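# Wheel the whiteboard around the hallway corner and park it

## Task

Push the whiteboard on its wheels around the hallway's corner and leave it so that every one of its four wheels sits in the gap between the two yellow tape lines on the floor, with no wheel touching either tape. The board must finish upright on its own wheels, not resting against a wall. Either robot or both may be used, and no robot may tip over or be left leaning.

## Robot and tools

Robots: r1 and r2, identical Hello Robot Stretch 4 units. Each has an omni-wheel base (rim no more than 0.23 m from the base origin), a lift on a mast about 1.6 m tall, an arm that telescopes forward, a three-axis wrist and a five-finger hand. A whiteboard on four wheels stands somewhere in an L-shaped hallway. Two yellow tape lines cross the floor around the corner, and all four wheels must end up between them, clear of the tape, with the board upright and free-standing.

Frames: each robot reports in its own base frame, in metres: origin on the floor below the base centre, x ahead, y to the left, z up. hand_pose is in this frame and may be slightly off. base_odometry is in that robot's odometry frame (its base frame at the start) and only counts wheel turns, so slipping looks like travel. Heading is in rad, positive to the left. The two robots' frames are unrelated; only images, lidar_m and wrist_depth_mm show where they are relative to each other.

move: one action for both robots, with a key "r1" and/or "r2". Each robot's part holds "base", "joints" or both, with optional "speeds", "pace", "contact_limits"; or only "end_of_arm": "enable_torque" to switch limp wrist motors back on. "base" is an offset from where the base was last reported, in that robot's base frame: translate_m (metres, forward +, -2 to 2), strafe_m (metres, left +, -2 to 2), rotate_rad (radians, counter-clockwise from above +, -3.2 to 3.2). translate_m and strafe_m may be combined for a straight diagonal drive; rotate_rad goes alone. "joints" are absolute targets by name: lift_m 0 to 1.2 m, arm_m 0 to 0.55 m, wrist_yaw_rad -1.134 to 4.276 (0 ahead, + left, 3.14 folded back), wrist_pitch_rad -1.117 to 4.259 (0 level, 1.57 pointing down), wrist_roll_rad -1.117 to 4.259 (0 palm up, 1.57 palm to the right, 3.14 palm down). The hand values hand_little, hand_ring, hand_middle, hand_index, hand_thumb_bend run from -1 (curled) to +1 (straight); hand_thumb_turn -1 puts the thumb opposite the fingers, +1 beside the palm. hand_force_limit (-1 to 1, roughly 0 to 10 N fingertip force, 15 N for thumb) and hand_speed (-0.96 to 1) are settings that move nothing. Targets outside a range are clipped, and the result notes it. "pace" is "slow", "default", "fast" or "max" (base up to 0.1/0.3/0.4/0.6 m/s); a raised lift lowers the base's top speed. "speeds" gives a top speed per joint. "contact_limits" (0 lightest to 1 hardest, default 0.5) applies to arm_m, lift_m, translate_m, strafe_m, rotate_rad and must sit beside its own command; a base limit stays until the next base command. "cameras" lists names (r1_head_camera, r1_head_left_camera, r1_head_right_camera, r1_wrist_camera, the same for r2, or "all"). "blocking" false returns within about half a second while motion continues. A move with no action returns full state and all images. Actions end after at most about 14-15 s.

wait: seconds 0 to 10, plus cameras; it ends early when a running move comes to rest. stop: brakes everything and also re-holds wheels left slack. zoom_image: camera and region [x0, y0, x1, y1] in pixels, at most 504 by 504, on the newest image of that camera. show_instructions: shows the reference pages. finished_scene: ends the scene (scene 1) for good; the board must stay parked afterwards.

Result lines: "move" names who got commands; "as last shown" marks an uncommanded robot. base_status and joint_status read done, moving, off_target (resting short, maybe still pushing), or an unrequested stop: contact_stop (held back, now slack), time_out, limit_stop_at_own_body, limit_stop_at_tilt (lean over 6 degrees, lift, arm and wheels go slack) or torque_fault (a wrist motor is limp until enable_torque). After such a stop, the rest of that reply's move, wait and finished_scene calls are skipped. on_its_own tells what happened without a command. lidar_m is 12 distances in metres, 30-degree sectors starting straight ahead and going counter-clockwise (4th left, 7th behind, 10th right); "-" means nothing seen or closer than 0.25 m. wrist_depth_mm is a 7 by 7 grid in mm. turned_by_wheels versus turned_by_imu differing by more than about 0.1 rad over a move suggests a hit or slip. base_tilt is in degrees (forward, right), with a fixed bias up to 3. motor_effort is percent of maximum with the peak in brackets; servo_current is wrist current in mA. hand_stopped_by lists little, ring, middle, index, thumb_bend, thumb_turn as moving, target, force, stalled or fault; the *_load_n lines are fingertip forces in N.

Cautions: never press robot against robot; once bases touch, even millimetres more is a hard push, and a hard one ends the scene. Equal drive commands can differ by about 3 cm per metre, which matters if both push the board together. Pushing with the hand high or a high contact limit can tip a robot; keep pushes low and gentle, and use modest contact limits so a jam stops the motion. Avoid slamming the board into walls, letting it roll away or fall, and squeezing fingers hard. Keep the hand clear of the base at low lift to avoid self-collision stops. Time keeps running while you think.

Each tool is called after "Call:" as a command line: name --argument value for each argument, lists and objects as JSON in quotes; but a table of rows of numbers goes row by row, as --pt "numbers of a row", without its own name.

Reference images:

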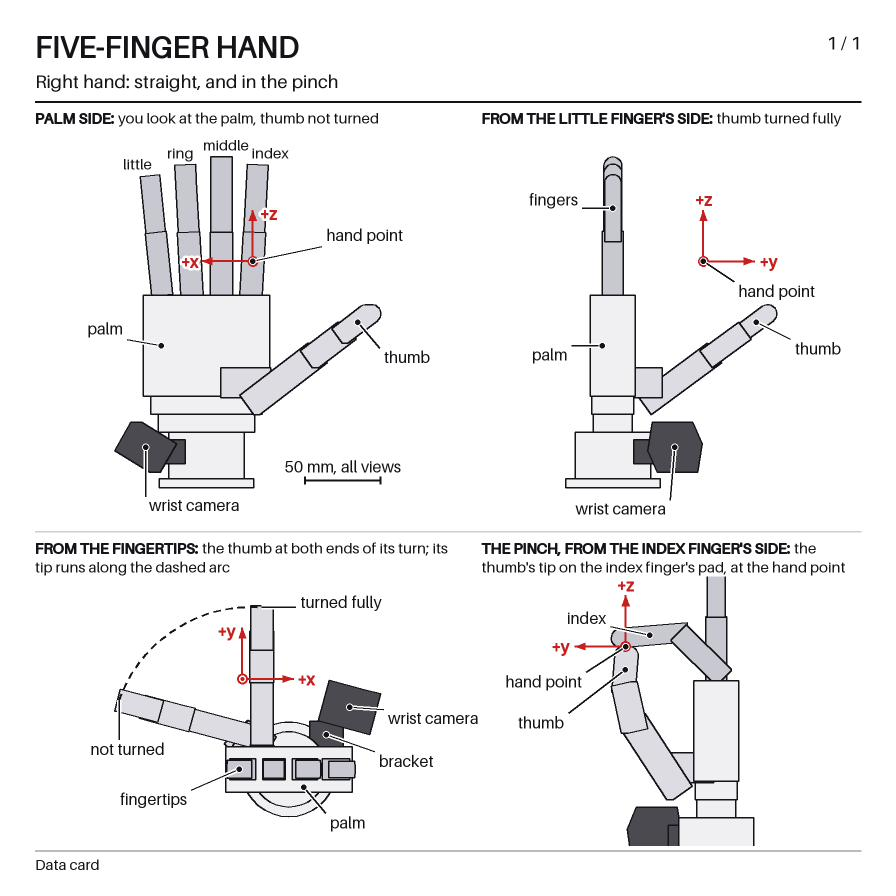

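## Session

Call:
move

Scene clock: 0.00 s.
r1.base_odometry: x=+0.000 y=+0.000 heading=+0.000
r1.turned_by_wheels: +0.000
r1.turned_by_imu: +0.000
r1.base_tilt: forward=+1.0 right=+0.1
r1.lidar_m: 0.84 1.08 2.44 1.09 0.74 0.67 0.70 0.90 1.94 1.13 0.88 0.81
r1.base_status: not commanded
r1.joint_positions: lift_m=+0.144 arm_m=+0.000 wrist_yaw_rad=+3.239 wrist_pitch_rad=+0.003 wrist_roll_rad=+0.000 hand_little=+1.000 hand_ring=+1.000 hand_middle=+1.000 hand_index=+1.000 hand_thumb_turn=+1.000 hand_thumb_bend=+1.000 hand_force_limit=+0.000 hand_speed=-0.800
r1.joint_status: not commanded
r1.measured_speeds: all 0
r1.hand_stopped_by: target,target,target,target,target,target
r1.little_load_n: 0.0
r1.ring_load_n: 0.0
r1.middle_load_n: 0.5
r1.index_load_n: 0.0
r1.thumb_bend_load_n: 0.0
r1.thumb_turn_load_n: 0.0
r1.motor_effort: lift_m=+22 arm_m=-6 wheel_0=-2 wheel_1=-2 wheel_2=+3
r1.servo_current: wrist_yaw_rad=52 wrist_pitch_rad=52 wrist_roll_rad=13
r1.hand_pose: x=-0.0610 y=+0.0961 z=+0.3813 quat_wxyz=(-0.523, -0.524, +0.476, +0.474) (m; r1's base frame)
r1.wrist_depth_mm: - 132 136 - - - - / - 119 154 - - - - / - 135 183 - - - - / 139 138 - - - - - / 215 - - - - - - / 221 960 121 129 - - - / 221 - - - - - -
r2.base_odometry: x=+0.000 y=+0.000 heading=+0.000
r2.turned_by_wheels: +0.000
r2.turned_by_imu: +0.000
r2.base_tilt: forward=-1.9 right=+0.1
r2.lidar_m: 0.89 0.81 0.80 0.70 0.64 0.64 0.77 0.66 0.68 0.73 0.65 1.46
r2.base_status: not commanded
r2.joint_positions: lift_m=+0.244 arm_m=+0.000 wrist_yaw_rad=+3.056 wrist_pitch_rad=+0.003 wrist_roll_rad=+0.000 hand_little=+1.000 hand_ring=+1.000 hand_middle=+1.000 hand_index=+1.000 hand_thumb_turn=+1.000 hand_thumb_bend=+1.000 hand_force_limit=+0.000 hand_speed=-0.800
r2.joint_status: not commanded
r2.measured_speeds: all 0
r2.hand_stopped_by: target,target,target,target,target,target
r2.little_load_n: 0.0
r2.ring_load_n: 0.0
r2.middle_load_n: 0.0
r2.index_load_n: 0.0
r2.thumb_bend_load_n: 0.0
r2.thumb_turn_load_n: 0.0
r2.motor_effort: lift_m=+22 arm_m=-5 wheel_0=+2 wheel_1=+2 wheel_2=-2
r2.servo_current: wrist_yaw_rad=33 wrist_pitch_rad=46 wrist_roll_rad=59
r2.hand_pose: x=-0.0396 y=+0.1369 z=+0.4814 quat_wxyz=(-0.477, -0.479, +0.522, +0.520) (m; r2's base frame)
r2.wrist_depth_mm: - 138 - - 809 634 564 / - 138 - - - - 569 / - 137 191 - - - 585 / 129 149 234 - - - 564 / - - - - - - 597 / - - - 183 - - - / - - 115 - - - -
pictures: r1_head_camera, r1_head_left_camera, r1_head_right_camera, r1_wrist_camera, r2_head_camera, r2_head_left_camera, r2_head_right_camera, r2_wrist_camera

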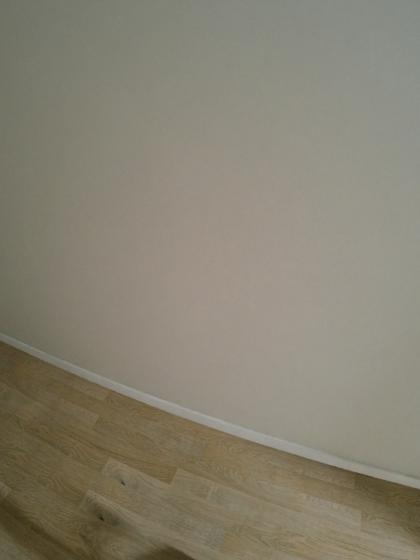

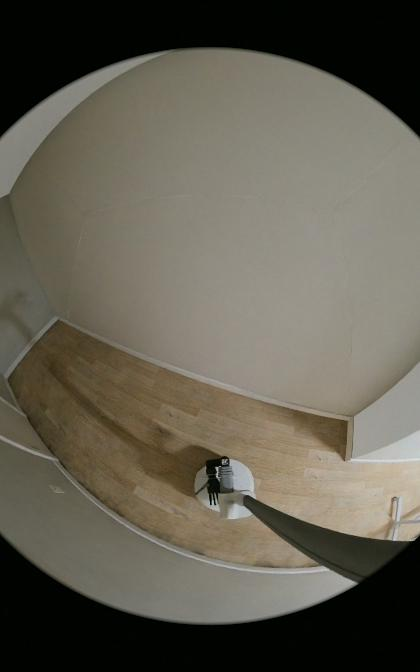

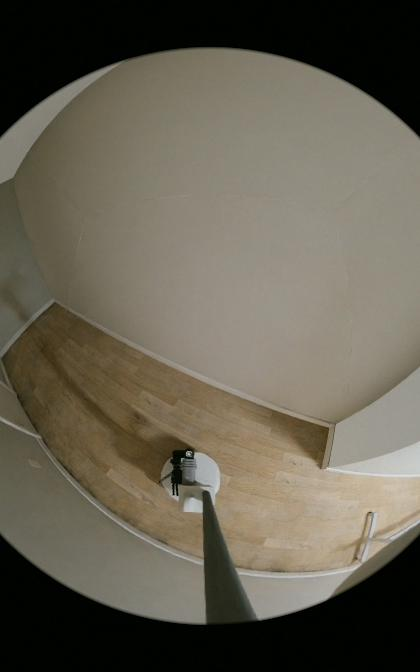

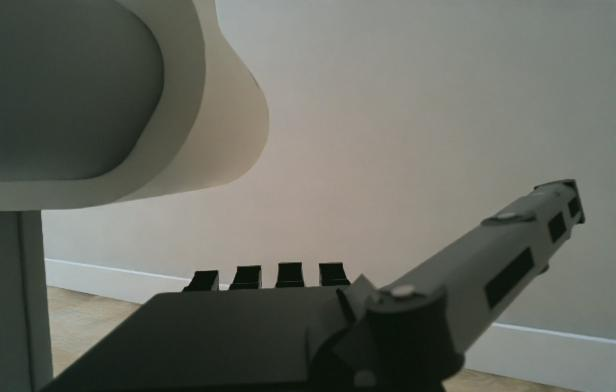

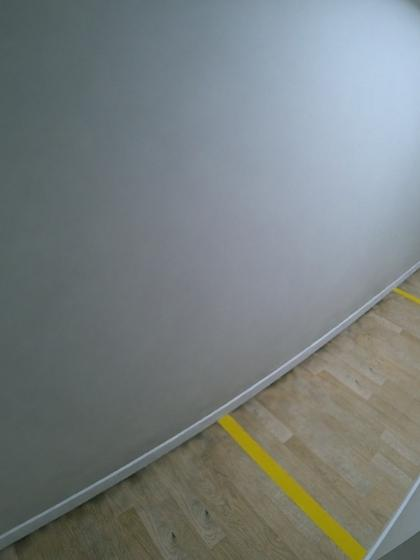

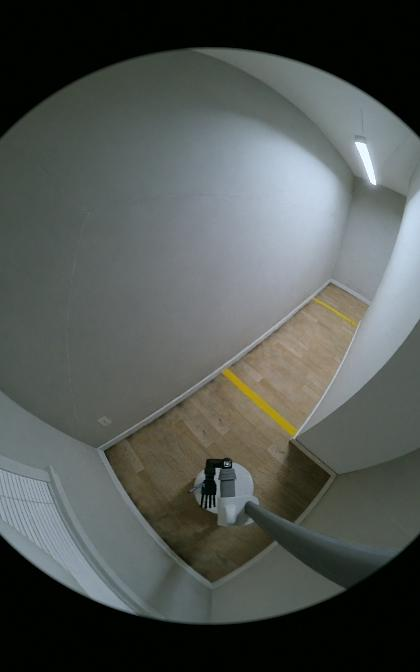

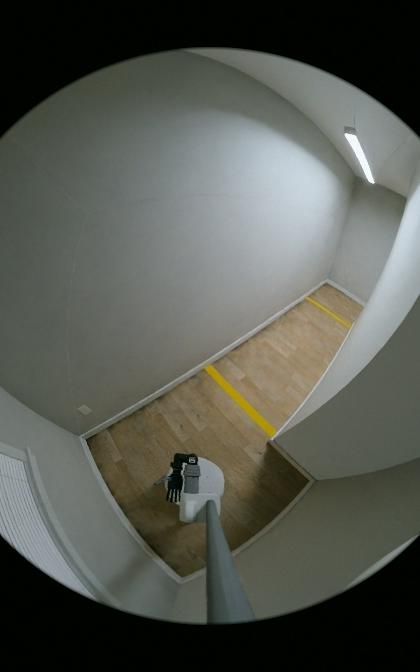

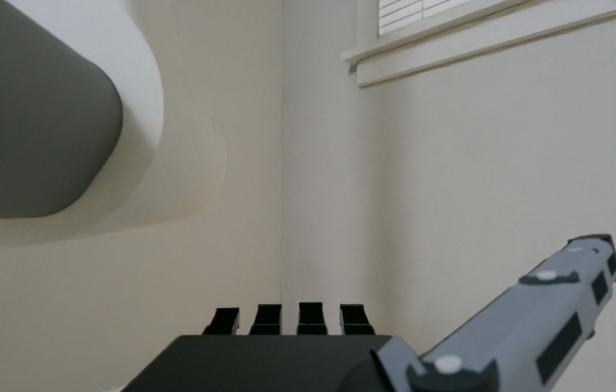

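Call:
move --r1 '{"base": {"rotate_rad": -1.6}}' --r2 '{"base": {"rotate_rad": -1.0}}' --cameras '["all"]'

Scene clock: 12.33 s.
move: r1 done; r2 done
r1.base_odometry: x=+0.000 y=+0.000 heading=-1.600
r1.turned_by_wheels: -1.600
r1.turned_by_imu: -1.575
r1.base_tilt: forward=+1.1 right=+0.1
r1.lidar_m: 1.15 0.90 0.82 0.85 1.07 2.37 1.09 0.74 0.67 0.69 0.88 1.94
r1.base_status: done
r1.joint_positions: lift_m=+0.144 arm_m=+0.000 wrist_yaw_rad=+3.239 wrist_pitch_rad=+0.003 wrist_roll_rad=+0.000 hand_little=+1.000 hand_ring=+1.000 hand_middle=+1.000 hand_index=+1.000 hand_thumb_turn=+1.000 hand_thumb_bend=+1.000 hand_force_limit=+0.000 hand_speed=-0.800
r1.joint_status: not commanded
r1.measured_speeds: all 0
r1.hand_stopped_by: target,target,target,target,target,target
r1.little_load_n: 0.0
r1.ring_load_n: 0.0
r1.middle_load_n: 0.0
r1.index_load_n: 0.0
r1.thumb_bend_load_n: 0.0
r1.thumb_turn_load_n: 0.0
r1.motor_effort: lift_m=+22(23) arm_m=-6(6) wheel_0=+3(10) wheel_1=+2(9) wheel_2=+2(11)
r1.servo_current: wrist_yaw_rad=46(46) wrist_pitch_rad=46(72) wrist_roll_rad=13(72)
r1.hand_pose: x=-0.0610 y=+0.0961 z=+0.3813 quat_wxyz=(-0.523, -0.524, +0.476, +0.474)
r1.wrist_depth_mm: - 132 136 - - - - / - 119 154 - - - - / - 135 183 - - - - / 139 138 - 1756 - - - / 215 - - 1661 1863 - - / 221 - 121 130 - - - / 220 - - - - - 661
r2.base_odometry: x=+0.000 y=+0.000 heading=-1.000
r2.turned_by_wheels: -1.000
r2.turned_by_imu: -0.996
r2.base_tilt: forward=-1.9 right=+0.0
r2.lidar_m: 0.66 1.34 0.90 0.81 0.83 0.68 0.63 0.65 0.72 0.66 0.65 0.70
r2.base_status: done
r2.joint_positions: lift_m=+0.244 arm_m=+0.000 wrist_yaw_rad=+3.056 wrist_pitch_rad=+0.003 wrist_roll_rad=+0.000 hand_little=+1.000 hand_ring=+1.000 hand_middle=+1.000 hand_index=+1.000 hand_thumb_turn=+1.000 hand_thumb_bend=+1.000 hand_force_limit=+0.000 hand_speed=-0.800
r2.joint_status: not commanded
r2.measured_speeds: all 0
r2.hand_stopped_by: target,target,target,target,target,target
r2.little_load_n: 0.5
r2.ring_load_n: 0.0
r2.middle_load_n: 0.0
r2.index_load_n: 0.0
r2.thumb_bend_load_n: 0.0
r2.thumb_turn_load_n: 0.0
r2.motor_effort: lift_m=+22(23) arm_m=-5(6) wheel_0=+2(8) wheel_1=+0(8) wheel_2=+1(8)
r2.servo_current: wrist_yaw_rad=33(46) wrist_pitch_rad=52(72) wrist_roll_rad=33(72)
r2.hand_pose: x=-0.0396 y=+0.1369 z=+0.4814 quat_wxyz=(-0.477, -0.479, +0.522, +0.520)
r2.wrist_depth_mm: - 210 798 842 866 - - / - 138 - - - - - / 112 138 206 - - - - / 130 155 246 - - - - / - - - - - - - / - - - 182 - - - / - - 115 - - - -
pictures: r1_head_camera, r1_head_left_camera, r1_head_right_camera, r1_wrist_camera, r2_head_camera, r2_head_left_camera, r2_head_right_camera, r2_wrist_camera

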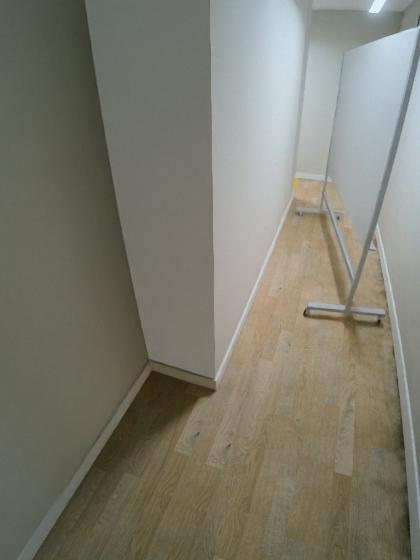

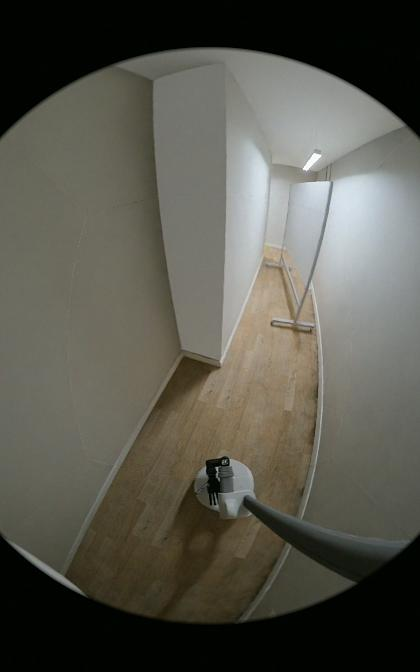

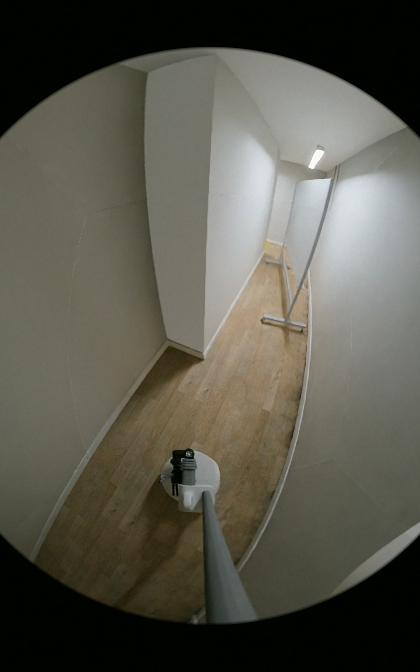

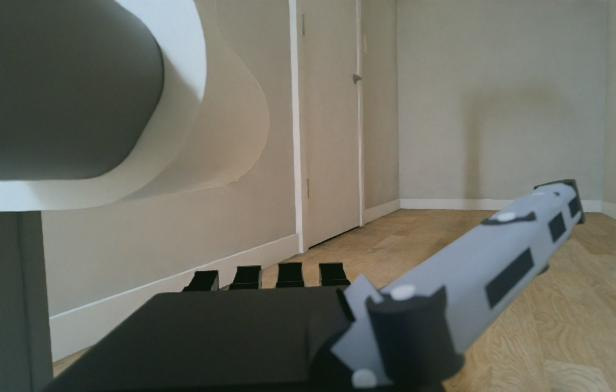

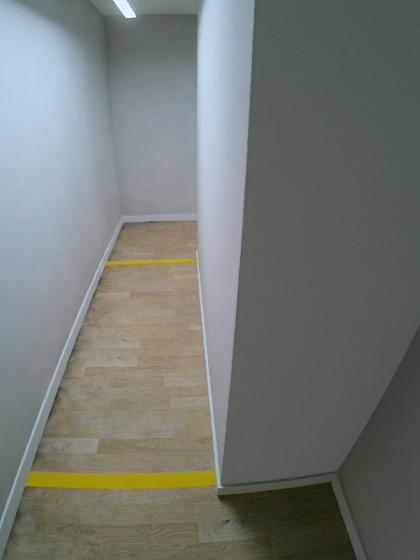

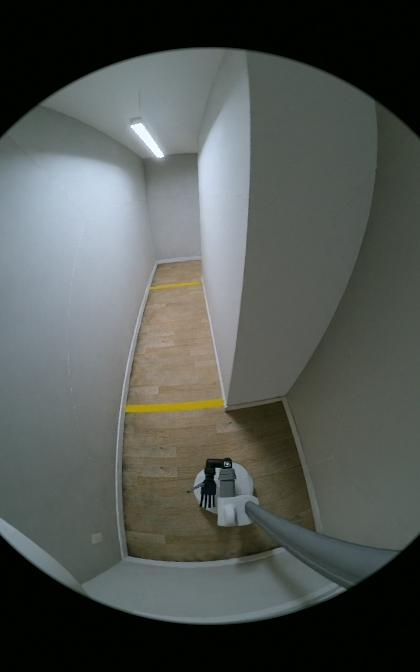

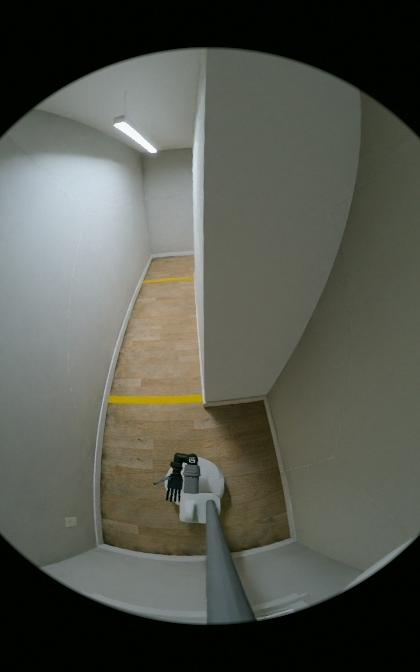

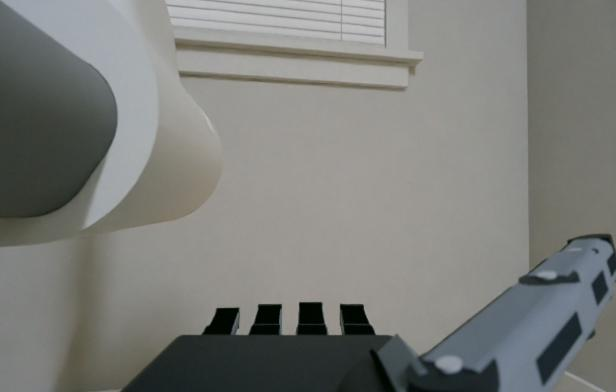

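Call:
move --r1 '{"base": {"rotate_rad": -0.37}}' --r2 '{"base": {"rotate_rad": 0.06}}' --cameras '["r1_head_camera", "r2_head_camera", "r1_head_left_camera"]'

Call:
move --r2 '{"base": {"strafe_m": 0.36}}' --cameras '["r2_head_camera", "r2_head_left_camera"]'

Scene clock: 45.90 s.
move: r1 done; r2 done
r1.base_odometry: x=+0.000 y=+0.000 heading=-1.969
r1.turned_by_wheels: -0.370
r1.turned_by_imu: -0.365
r1.base_tilt: forward=+1.1 right=+0.1
r1.lidar_m: 1.30 1.13 0.85 0.82 0.86 1.26 2.21 0.91 0.70 0.67 0.72 1.04
r1.base_status: done
r1.joint_positions: lift_m=+0.144 arm_m=+0.000 wrist_yaw_rad=+3.239 wrist_pitch_rad=+0.003 wrist_roll_rad=+0.000 hand_little=+1.000 hand_ring=+1.000 hand_middle=+1.000 hand_index=+1.000 hand_thumb_turn=+1.000 hand_thumb_bend=+1.000 hand_force_limit=+0.000 hand_speed=-0.800
r1.joint_status: not commanded
r1.measured_speeds: all 0
r1.hand_stopped_by: target,target,target,target,target,target
r1.little_load_n: 0.0
r1.ring_load_n: 0.0
r1.middle_load_n: 0.0
r1.index_load_n: 0.0
r1.thumb_bend_load_n: 0.0
r1.thumb_turn_load_n: 0.0
r1.motor_effort: lift_m=+22(22) arm_m=-6(6) wheel_0=+3(8) wheel_1=+1(8) wheel_2=+3(8)
r1.servo_current: wrist_yaw_rad=46(46) wrist_pitch_rad=52(72) wrist_roll_rad=0(52)
r1.hand_pose: x=-0.0610 y=+0.0961 z=+0.3813 quat_wxyz=(-0.523, -0.524, +0.476, +0.474)
r1.wrist_depth_mm: - 132 138 - - - - / - 119 154 - - - - / - 135 184 - - - - / 139 144 - - - - - / 215 1537 1756 1708 1863 - - / 220 1060 131 129 - - - / 221 - - - - - 668
r2.base_odometry: x=+0.000 y=+0.000 heading=-0.940
r2.turned_by_wheels: +0.060
r2.turned_by_imu: +0.057
r2.base_tilt: forward=-1.9 right=+0.1
r2.lidar_m: 0.67 1.22 0.87 0.80 0.83 0.66 0.62 0.65 0.72 0.65 0.65 0.70
r2.base_status: done
r2.joint_positions: lift_m=+0.244 arm_m=+0.000 wrist_yaw_rad=+3.056 wrist_pitch_rad=+0.003 wrist_roll_rad=+0.000 hand_little=+1.000 hand_ring=+1.000 hand_middle=+1.000 hand_index=+1.000 hand_thumb_turn=+1.000 hand_thumb_bend=+1.000 hand_force_limit=+0.000 hand_speed=-0.800
r2.joint_status: not commanded
r2.measured_speeds: all 0
r2.hand_stopped_by: target,target,target,target,target,target
r2.little_load_n: 0.0
r2.ring_load_n: 0.0
r2.middle_load_n: 0.0
r2.index_load_n: 0.0
r2.thumb_bend_load_n: 0.0
r2.thumb_turn_load_n: 0.0
r2.motor_effort: lift_m=+22(22) arm_m=-5(6) wheel_0=-2(5) wheel_1=-2(5) wheel_2=+0(5)
r2.servo_current: wrist_yaw_rad=39(46) wrist_pitch_rad=65(72) wrist_roll_rad=39(52)
r2.hand_pose: x=-0.0396 y=+0.1369 z=+0.4814 quat_wxyz=(-0.477, -0.479, +0.522, +0.520)
r2.wrist_depth_mm: - 193 809 831 842 - - / - 138 - - - - - / 111 138 204 - - - - / 132 154 244 - - - - / - - - - - - - / - - - 183 - - - / - - 115 - - - -
pictures: r1_head_camera, r1_head_left_camera, r2_head_camera

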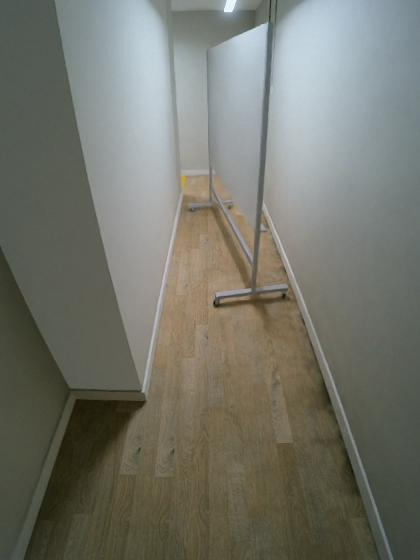

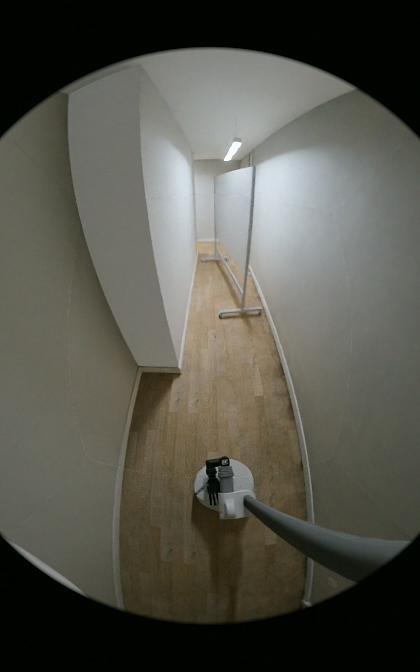

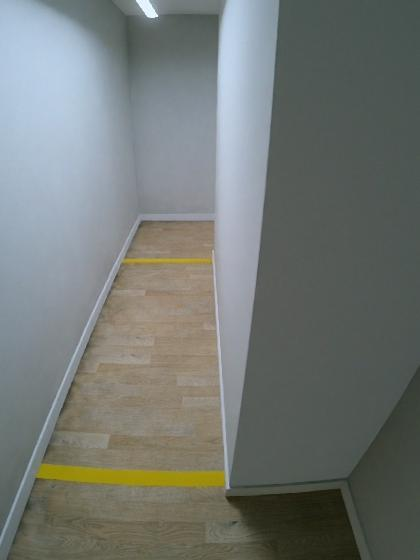

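Scene clock: 48.43 s.
move: r2 done
r1: as last shown
r1.turned_by_wheels: +0.000
r1.turned_by_imu: +0.000
r1.middle_load_n: 0.5
r1.thumb_bend_load_n: -0.5
r1.motor_effort: lift_m=+22(22) arm_m=-5(6) wheel_0=+2(3) wheel_1=+0(1) wheel_2=+3(4)
r2.base_odometry: x=+0.291 y=+0.212 heading=-0.940
r2.turned_by_wheels: +0.000
r2.turned_by_imu: +0.001
r2.base_tilt: forward=-1.9 right=+0.0
r2.lidar_m: 1.54 0.70 0.46 0.46 0.48 0.63 0.65 0.67 0.93 1.00 0.95 0.78
r2.base_status: done
r2.joint_positions: lift_m=+0.244 arm_m=+0.000 wrist_yaw_rad=+3.056 wrist_pitch_rad=+0.003 wrist_roll_rad=+0.000 hand_little=+1.000 hand_ring=+1.000 hand_middle=+1.000 hand_index=+1.000 hand_thumb_turn=+1.000 hand_thumb_bend=+1.000 hand_force_limit=+0.000 hand_speed=-0.800
r2.joint_status: not commanded
r2.measured_speeds: all 0
r2.hand_stopped_by: target,target,target,target,target,target
r2.little_load_n: 0.0
r2.ring_load_n: 0.0
r2.middle_load_n: 0.0
r2.index_load_n: 0.0
r2.thumb_bend_load_n: 0.0
r2.thumb_turn_load_n: 0.0
r2.motor_effort: lift_m=+22(22) arm_m=-6(6) wheel_0=+0(14) wheel_1=-1(10) wheel_2=+2(4)
r2.servo_current: wrist_yaw_rad=33(46) wrist_pitch_rad=72(72) wrist_roll_rad=39(65)
r2.hand_pose: x=-0.0396 y=+0.1369 z=+0.4814 quat_wxyz=(-0.477, -0.479, +0.522, +0.520)
r2.wrist_depth_mm: - 211 820 - - - - / - 138 - - - - - / 112 138 206 - - - - / 130 155 246 - - - - / - - - - - - - / - - - 183 - - - / - - 115 - - - -

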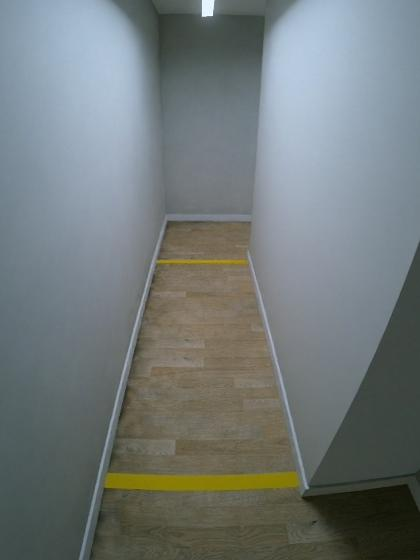

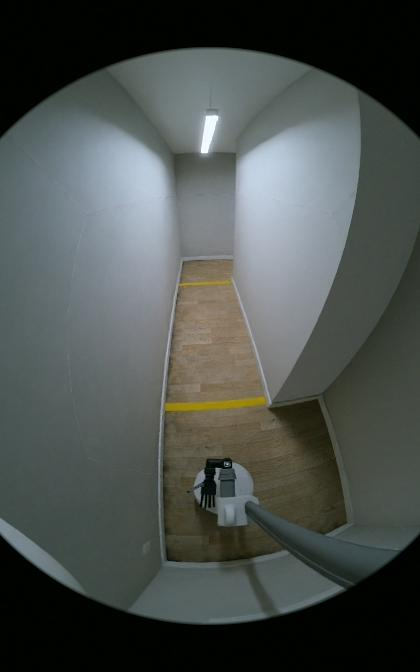

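Call:
move --r2 '{"base": {"translate_m": 1.2}}' --cameras '["r2_head_camera", "r2_head_left_camera"]'

Scene clock: 58.57 s.
move: r2 done
r1: as last shown
r1.middle_load_n: 0.0
r1.thumb_bend_load_n: 0.0
r2.base_odometry: x=+0.999 y=-0.757 heading=-0.940
r2.turned_by_wheels: +0.000
r2.turned_by_imu: -0.008
r2.base_tilt: forward=-1.9 right=+0.1
r2.lidar_m: 1.25 0.82 0.57 0.48 0.54 0.69 1.78 0.62 0.42 0.37 0.39 0.50
r2.base_status: done
r2.joint_positions: lift_m=+0.244 arm_m=+0.000 wrist_yaw_rad=+3.056 wrist_pitch_rad=+0.003 wrist_roll_rad=+0.000 hand_little=+1.000 hand_ring=+1.000 hand_middle=+1.000 hand_index=+1.000 hand_thumb_turn=+1.000 hand_thumb_bend=+1.000 hand_force_limit=+0.000 hand_speed=-0.800
r2.joint_status: not commanded
r2.measured_speeds: all 0
r2.hand_stopped_by: target,target,target,target,target,target
r2.little_load_n: 0.5
r2.ring_load_n: 0.0
r2.middle_load_n: 0.0
r2.index_load_n: 0.0
r2.thumb_bend_load_n: 0.0
r2.thumb_turn_load_n: 0.0
r2.motor_effort: lift_m=+22(23) arm_m=-5(6) wheel_0=+0(10) wheel_1=+1(6) wheel_2=-2(10)
r2.servo_current: wrist_yaw_rad=33(46) wrist_pitch_rad=52(78) wrist_roll_rad=59(78)
r2.hand_pose: x=-0.0396 y=+0.1369 z=+0.4814 quat_wxyz=(-0.477, -0.479, +0.522, +0.520)
r2.wrist_depth_mm: - 210 - - - - - / - 138 1983 - - - - / 112 137 238 - - - - / 130 155 263 - - - - / - - - - - - - / 1618 1661 1661 1661 - - - / 1060 1078 115 - - - -

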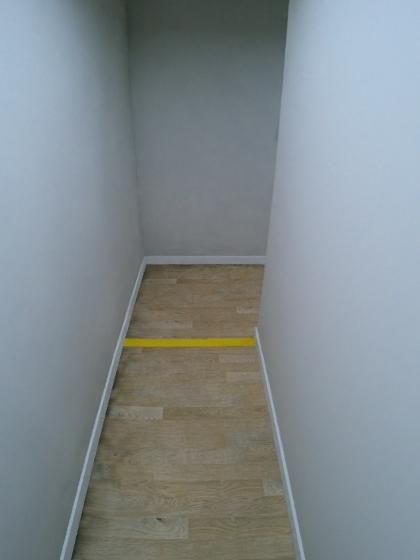

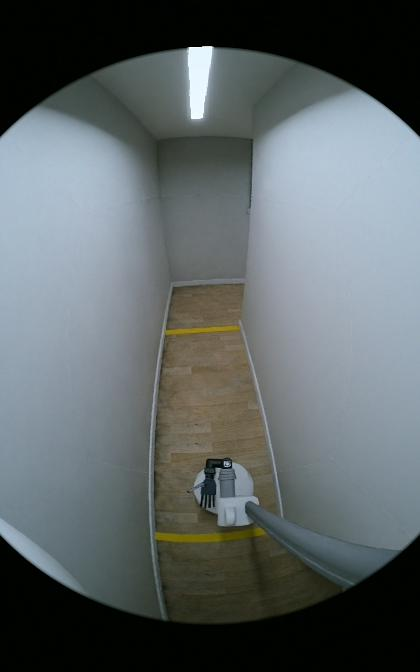

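Call:
move --r2 '{"base": {"translate_m": 0.9, "strafe_m": 0.05}}' --cameras '["r2_head_camera", "r2_head_left_camera", "r2_head_right_camera"]'

Scene clock: 117.63 s.
move: r2 done
r1: as last shown
r2.base_odometry: x=+1.570 y=-1.454 heading=-0.940
r2.turned_by_wheels: +0.000
r2.turned_by_imu: -0.004
r2.base_tilt: forward=-1.9 right=+0.1
r2.lidar_m: 1.93 0.84 0.56 0.53 0.56 0.73 1.83 0.57 0.40 0.35 0.36 0.50
r2.base_status: done
r2.joint_positions: lift_m=+0.244 arm_m=+0.000 wrist_yaw_rad=+3.056 wrist_pitch_rad=+0.003 wrist_roll_rad=+0.000 hand_little=+1.000 hand_ring=+1.000 hand_middle=+1.000 hand_index=+1.000 hand_thumb_turn=+1.000 hand_thumb_bend=+1.000 hand_force_limit=+0.000 hand_speed=-0.800
r2.joint_status: not commanded
r2.measured_speeds: all 0
r2.hand_stopped_by: target,target,target,target,target,target
r2.little_load_n: 0.0
r2.ring_load_n: 0.0
r2.middle_load_n: 0.0
r2.index_load_n: 0.0
r2.thumb_bend_load_n: 0.0
r2.thumb_turn_load_n: 0.0
r2.motor_effort: lift_m=+22(23) arm_m=-5(6) wheel_0=+1(10) wheel_1=+2(7) wheel_2=+0(10)
r2.servo_current: wrist_yaw_rad=39(46) wrist_pitch_rad=72(72) wrist_roll_rad=26(59)
r2.hand_pose: x=-0.0396 y=+0.1369 z=+0.4814 quat_wxyz=(-0.477, -0.479, +0.522, +0.520)
r2.wrist_depth_mm: - 210 - - - - - / - 138 - - - - - / 112 137 285 - - - - / 129 155 - - - - - / - - - - - - - / - 1661 1808 1921 - - - / 931 1078 115 - - - -

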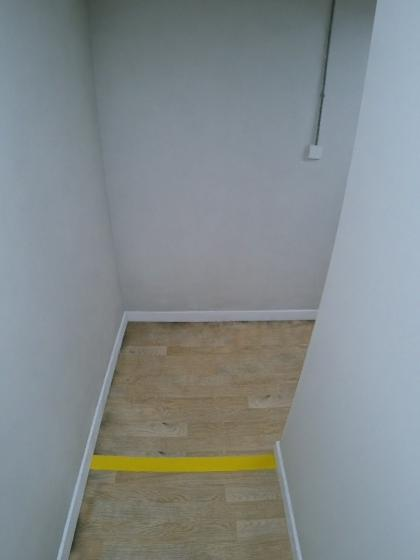

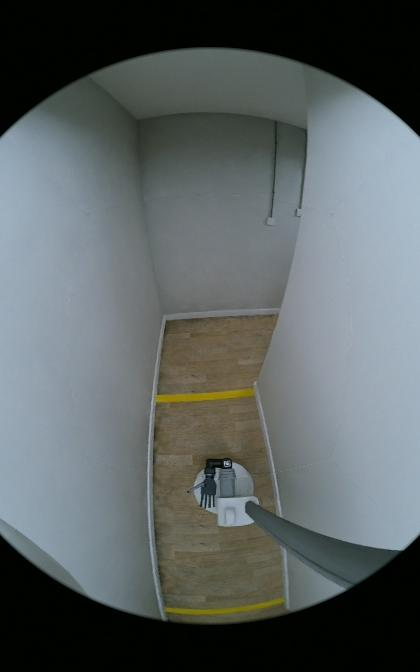

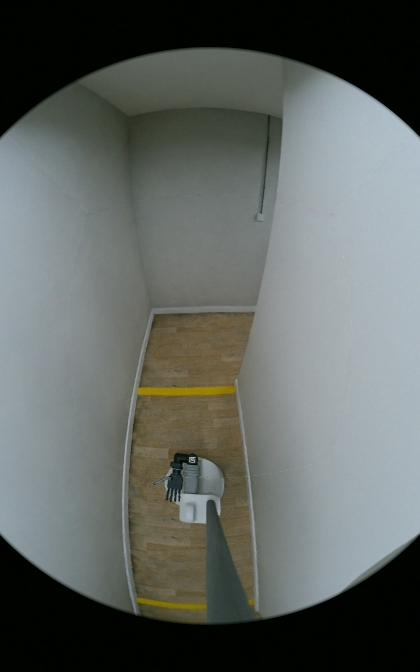

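Call:
move --r2 '{"base": {"translate_m": 0.85, "strafe_m": 0.07}}' --cameras '["r2_head_camera", "r2_head_left_camera", "r2_head_right_camera"]'

Scene clock: 141.33 s.
move: r2 done
r1: as last shown
r2.base_odometry: x=+2.128 y=-2.099 heading=-0.940
r2.turned_by_wheels: +0.000
r2.turned_by_imu: -0.003
r2.base_tilt: forward=-1.9 right=+0.1
r2.lidar_m: 1.08 0.86 0.58 0.51 0.55 0.74 1.74 0.59 0.41 0.36 1.01 1.19
r2.base_status: done
r2.joint_positions: lift_m=+0.244 arm_m=+0.000 wrist_yaw_rad=+3.056 wrist_pitch_rad=+0.003 wrist_roll_rad=+0.000 hand_little=+1.000 hand_ring=+1.000 hand_middle=+1.000 hand_index=+1.000 hand_thumb_turn=+1.000 hand_thumb_bend=+1.000 hand_force_limit=+0.000 hand_speed=-0.800
r2.joint_status: not commanded
r2.measured_speeds: all 0
r2.hand_stopped_by: target,target,target,target,target,target
r2.little_load_n: 0.0
r2.ring_load_n: 0.0
r2.middle_load_n: 0.0
r2.index_load_n: 0.0
r2.thumb_bend_load_n: 0.0
r2.thumb_turn_load_n: 0.0
r2.motor_effort: lift_m=+22(22) arm_m=-6(6) wheel_0=+1(9) wheel_1=+2(7) wheel_2=+0(11)
r2.servo_current: wrist_yaw_rad=39(52) wrist_pitch_rad=52(72) wrist_roll_rad=39(65)
r2.hand_pose: x=-0.0396 y=+0.1369 z=+0.4814 quat_wxyz=(-0.477, -0.479, +0.522, +0.520)
r2.wrist_depth_mm: - 211 - - - - - / - 138 - - - - - / 112 138 241 - - - - / 130 155 - - - - - / - - - - - - - / - 1499 1863 1863 - - - / 878 1098 115 - - - -

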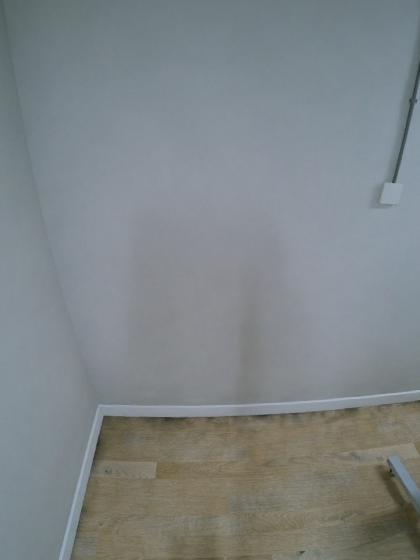

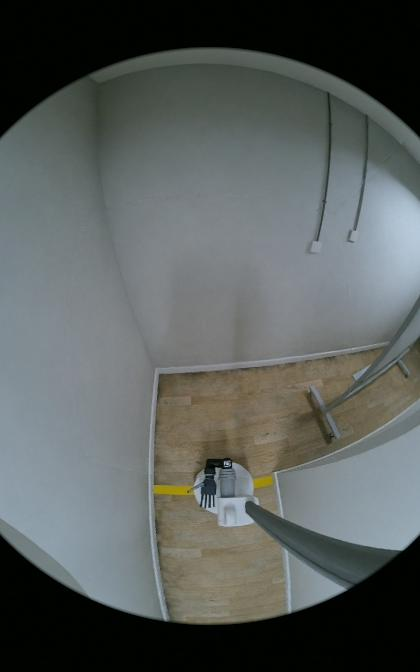

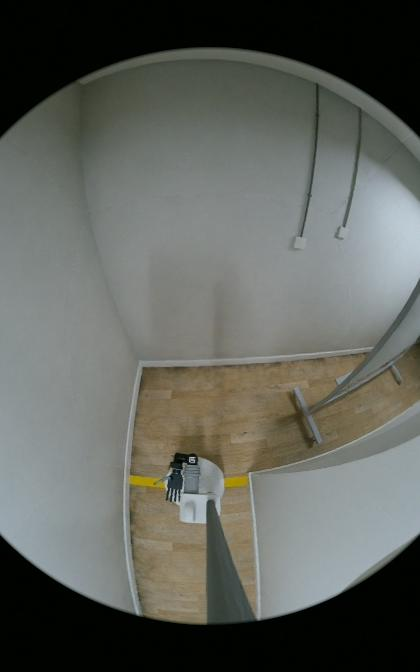

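Call:
move --r2 '{"base": {"translate_m": 0.5, "strafe_m": 0.0}}' --cameras '[]'

Call:
move --r2 '{"base": {"rotate_rad": -1.57}}' --cameras '["r2_head_camera", "r2_head_left_camera", "r2_head_right_camera"]'

Scene clock: 148.23 s.
move: r2 done
r1: as last shown
r2.base_odometry: x=+2.423 y=-2.503 heading=-0.940
r2.turned_by_wheels: +0.000
r2.turned_by_imu: -0.004
r2.base_tilt: forward=-1.9 right=+0.1
r2.lidar_m: 0.61 0.62 0.60 0.57 0.58 0.78 1.77 0.57 0.60 0.94 0.96 0.66
r2.base_status: done
r2.joint_positions: lift_m=+0.244 arm_m=+0.000 wrist_yaw_rad=+3.056 wrist_pitch_rad=+0.003 wrist_roll_rad=+0.000 hand_little=+1.000 hand_ring=+1.000 hand_middle=+1.000 hand_index=+1.000 hand_thumb_turn=+1.000 hand_thumb_bend=+1.000 hand_force_limit=+0.000 hand_speed=-0.800
r2.joint_status: not commanded
r2.measured_speeds: all 0
r2.hand_stopped_by: target,target,target,target,target,target
r2.little_load_n: 0.0
r2.ring_load_n: 0.0
r2.middle_load_n: 0.0
r2.index_load_n: 0.0
r2.thumb_bend_load_n: 0.0
r2.thumb_turn_load_n: 0.0
r2.motor_effort: lift_m=+22(22) arm_m=-6(6) wheel_0=-1(9) wheel_1=+2(7) wheel_2=+0(10)
r2.servo_current: wrist_yaw_rad=33(46) wrist_pitch_rad=46(65) wrist_roll_rad=33(72)
r2.hand_pose: x=-0.0396 y=+0.1369 z=+0.4814 quat_wxyz=(-0.477, -0.479, +0.522, +0.520)
r2.wrist_depth_mm: - 209 - - - - - / - 138 - - - - - / 112 137 242 - - - - / 130 156 - - - - - / - - - - - - - / - 1499 1921 1921 - - - / - 1078 115 - - - -

Scene clock: 150.30 s.
move: r2 done
r1: as last shown
r2.base_odometry: x=+2.423 y=-2.502 heading=-2.509
r2.turned_by_wheels: -1.570
r2.turned_by_imu: -1.563
r2.base_tilt: forward=-1.9 right=+0.1
r2.lidar_m: 0.92 0.96 0.65 0.60 0.63 0.61 0.54 0.58 0.76 1.88 0.59 0.61
r2.base_status: done
r2.joint_positions: lift_m=+0.244 arm_m=+0.000 wrist_yaw_rad=+3.056 wrist_pitch_rad=+0.003 wrist_roll_rad=+0.000 hand_little=+1.000 hand_ring=+1.000 hand_middle=+1.000 hand_index=+1.000 hand_thumb_turn=+1.000 hand_thumb_bend=+1.000 hand_force_limit=+0.000 hand_speed=-0.800
r2.joint_status: not commanded
r2.measured_speeds: all 0
r2.hand_stopped_by: target,target,target,target,target,target
r2.little_load_n: 0.0
r2.ring_load_n: 0.0
r2.middle_load_n: 0.0
r2.index_load_n: 0.0
r2.thumb_bend_load_n: 0.0
r2.thumb_turn_load_n: 0.0
r2.motor_effort: lift_m=+22(22) arm_m=-5(6) wheel_0=+3(10) wheel_1=+2(8) wheel_2=-2(8)
r2.servo_current: wrist_yaw_rad=39(46) wrist_pitch_rad=65(72) wrist_roll_rad=46(65)
r2.hand_pose: x=-0.0396 y=+0.1369 z=+0.4814 quat_wxyz=(-0.477, -0.479, +0.522, +0.520)
r2.wrist_depth_mm: - 210 - - - - - / - 138 - - - - - / 112 138 206 - - - - / 130 156 246 - - - - / - - - - - - - / - - - 182 - - - / - - 115 - - - -

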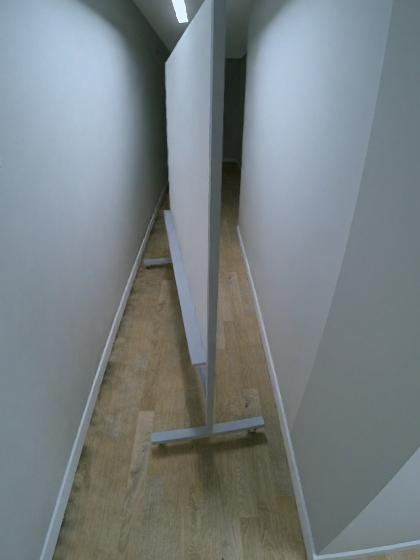

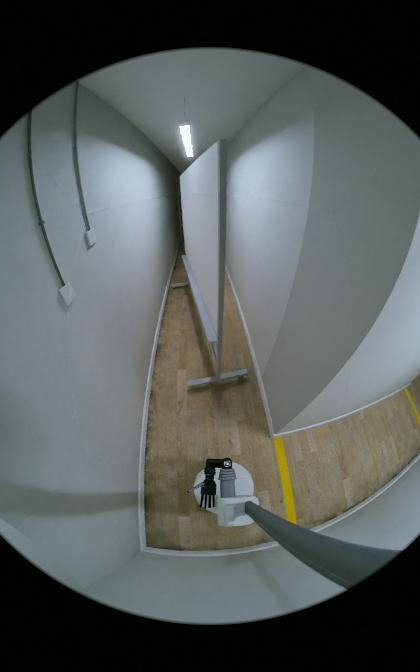

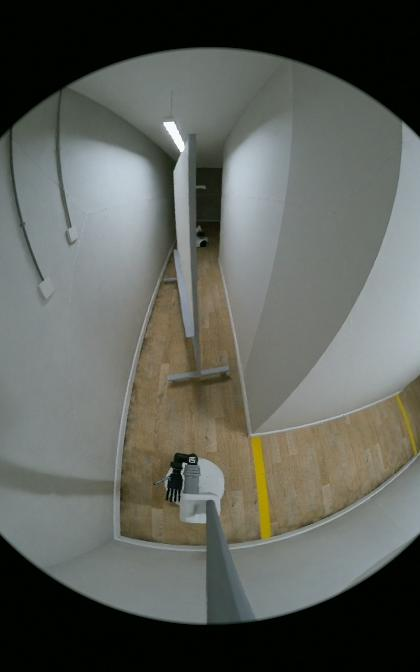

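Call:
zoom_image --camera "r2_head_camera" --region '[120, 180, 300, 480]'

Call:
move --cameras '["r1_head_camera", "r1_head_right_camera", "r2_head_camera"]'

Call:
zoom_image --camera "r1_head_camera" --region '[160, 0, 340, 320]'

Scaled by 1.680 from the camera's image (finer frame: 1200x1600).

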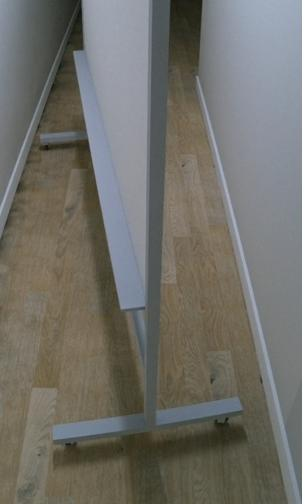

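Scene clock: 179.17 s.
r1.base_odometry: x=+0.000 y=+0.000 heading=-1.969
r1.turned_by_wheels: +0.000
r1.turned_by_imu: +0.000
r1.base_tilt: forward=+1.1 right=+0.1
r1.lidar_m: 1.29 1.11 0.85 0.82 0.87 1.29 2.21 0.93 0.71 0.67 0.71 1.03
r1.base_status: not commanded
r1.joint_positions: lift_m=+0.144 arm_m=+0.000 wrist_yaw_rad=+3.239 wrist_pitch_rad=+0.003 wrist_roll_rad=+0.000 hand_little=+1.000 hand_ring=+1.000 hand_middle=+1.000 hand_index=+1.000 hand_thumb_turn=+1.000 hand_thumb_bend=+1.000 hand_force_limit=+0.000 hand_speed=-0.800
r1.joint_status: not commanded
r1.measured_speeds: all 0
r1.hand_stopped_by: target,target,target,target,target,target
r1.little_load_n: 0.0
r1.ring_load_n: 0.0
r1.middle_load_n: 0.0
r1.index_load_n: 0.0
r1.thumb_bend_load_n: 0.0
r1.thumb_turn_load_n: 0.0
r1.motor_effort: lift_m=+22(23) arm_m=-5(6) wheel_0=+3(3) wheel_1=+0(1) wheel_2=+3(4)
r1.servo_current: wrist_yaw_rad=39(52) wrist_pitch_rad=52(65) wrist_roll_rad=33(52)
r1.hand_pose: x=-0.0610 y=+0.0961 z=+0.3813 quat_wxyz=(-0.523, -0.524, +0.476, +0.474) (m; r1's base frame)
r1.wrist_depth_mm: - 132 138 - - - - / - 119 154 - - - - / - 135 183 - - - - / 139 144 - - - - - / 216 1537 1756 1708 1863 - - / 220 1060 131 130 - - - / 221 - - - - - 668
r2.base_odometry: x=+2.423 y=-2.502 heading=-2.509
r2.turned_by_wheels: +0.000
r2.turned_by_imu: +0.000
r2.base_tilt: forward=-1.9 right=+0.0
r2.lidar_m: 0.91 0.95 0.64 0.59 0.62 0.60 0.57 0.57 0.80 1.85 0.59 0.59
r2.base_status: done
r2.joint_positions: lift_m=+0.244 arm_m=+0.000 wrist_yaw_rad=+3.056 wrist_pitch_rad=+0.003 wrist_roll_rad=+0.000 hand_little=+1.000 hand_ring=+1.000 hand_middle=+1.000 hand_index=+1.000 hand_thumb_turn=+1.000 hand_thumb_bend=+1.000 hand_force_limit=+0.000 hand_speed=-0.800
r2.joint_status: not commanded
r2.measured_speeds: all 0
r2.hand_stopped_by: target,target,target,target,target,target
r2.little_load_n: 0.0
r2.ring_load_n: 0.0
r2.middle_load_n: 0.0
r2.index_load_n: 0.0
r2.thumb_bend_load_n: 0.0
r2.thumb_turn_load_n: 0.0
r2.motor_effort: lift_m=+22(22) arm_m=-5(6) wheel_0=+2(10) wheel_1=+2(8) wheel_2=-2(8)
r2.servo_current: wrist_yaw_rad=33(46) wrist_pitch_rad=39(72) wrist_roll_rad=26(65)
r2.hand_pose: x=-0.0396 y=+0.1369 z=+0.4814 quat_wxyz=(-0.477, -0.479, +0.522, +0.520) (m; r2's base frame)
r2.wrist_depth_mm: - 210 - - - - - / - 138 - - - - - / 112 138 206 - - - - / 129 156 245 - - - - / - - - - - - - / - - - 183 - - - / - - 115 - - - -
pictures: r1_head_camera, r1_head_right_camera, r2_head_camera

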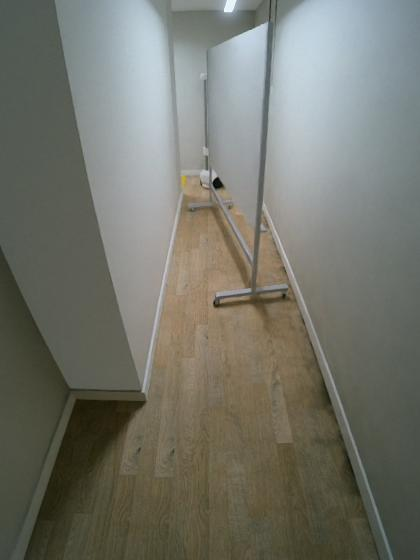

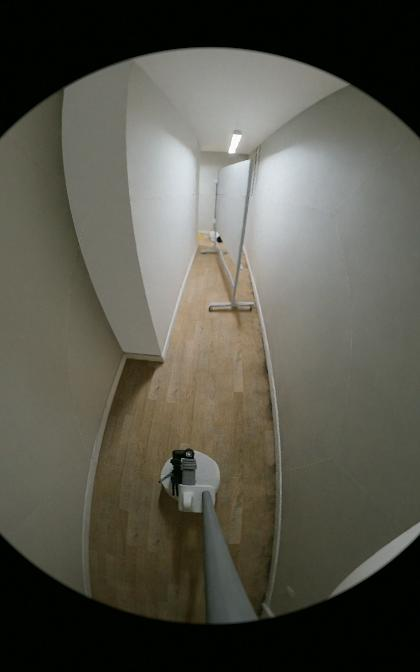

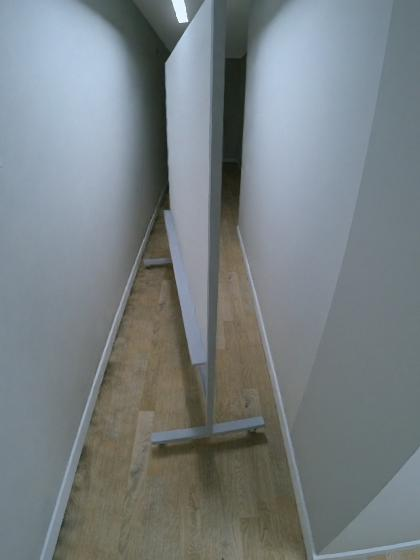

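Scaled by 1.575 from the camera's image (finer frame: 1200x1600).

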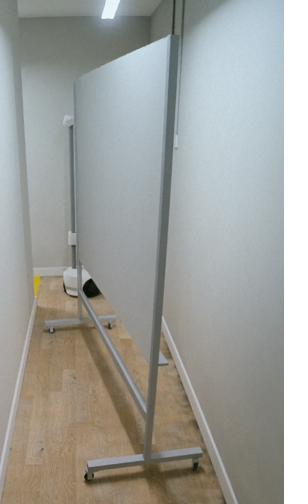

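Call:
move --r1 '{"base": {"translate_m": 0.9, "strafe_m": -0.18}}' --cameras '["r1_head_camera", "r1_head_right_camera", "r1_head_left_camera"]'

Scene clock: 233.27 s.
move: r1 done
r1.base_odometry: x=-0.515 y=-0.760 heading=-1.969
r1.turned_by_wheels: +0.000
r1.turned_by_imu: +0.000
r1.base_tilt: forward=+1.1 right=+0.2
r1.lidar_m: 1.04 0.70 0.55 0.81 1.02 1.47 1.79 0.77 0.56 0.55 0.59 0.83
r1.base_status: done
r1.joint_positions: lift_m=+0.144 arm_m=+0.000 wrist_yaw_rad=+3.239 wrist_pitch_rad=+0.003 wrist_roll_rad=+0.000 hand_little=+1.000 hand_ring=+1.000 hand_middle=+1.000 hand_index=+1.000 hand_thumb_turn=+1.000 hand_thumb_bend=+1.000 hand_force_limit=+0.000 hand_speed=-0.800
r1.joint_status: not commanded
r1.measured_speeds: all 0
r1.hand_stopped_by: target,target,target,target,target,target
r1.little_load_n: 0.0
r1.ring_load_n: 0.0
r1.middle_load_n: 0.0
r1.index_load_n: 0.0
r1.thumb_bend_load_n: 0.0
r1.thumb_turn_load_n: 0.0
r1.motor_effort: lift_m=+22(23) arm_m=-5(6) wheel_0=+2(10) wheel_1=+3(6) wheel_2=-1(13)
r1.servo_current: wrist_yaw_rad=46(59) wrist_pitch_rad=39(72) wrist_roll_rad=26(59)
r1.hand_pose: x=-0.0610 y=+0.0961 z=+0.3813 quat_wxyz=(-0.523, -0.524, +0.476, +0.474)
r1.wrist_depth_mm: - 132 138 - - - - / - 119 154 - - - - / - 135 184 - - - - / 139 138 - - - - - / 215 - 1537 1708 1863 - - / 221 976 131 130 - - - / 221 - - - - - 668
r2: as last shown
r2.thumb_bend_load_n: 0.5
r2.motor_effort: lift_m=+22(22) arm_m=-5(6) wheel_0=+3(3) wheel_1=+2(3) wheel_2=-2(2)
pictures: r1_head_camera, r1_head_left_camera, r1_head_right_camera

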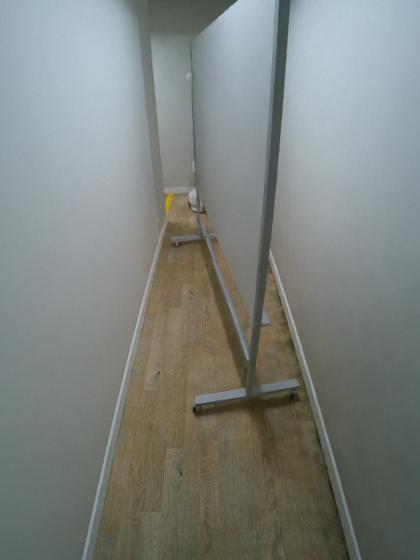

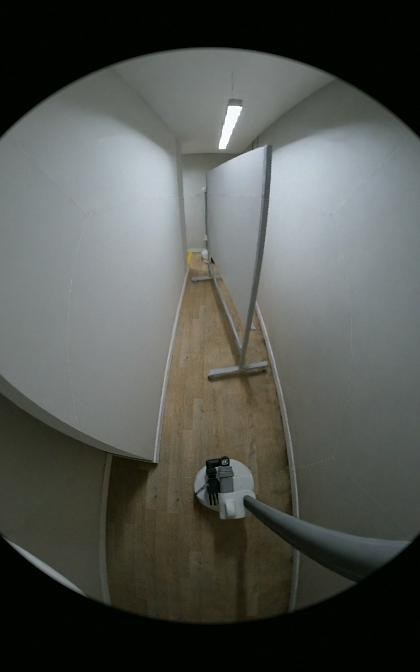

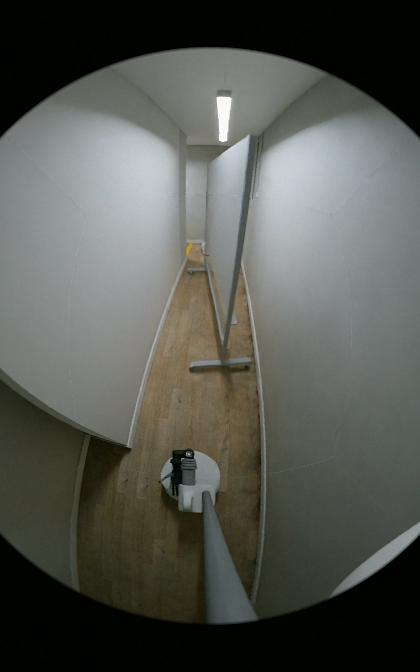

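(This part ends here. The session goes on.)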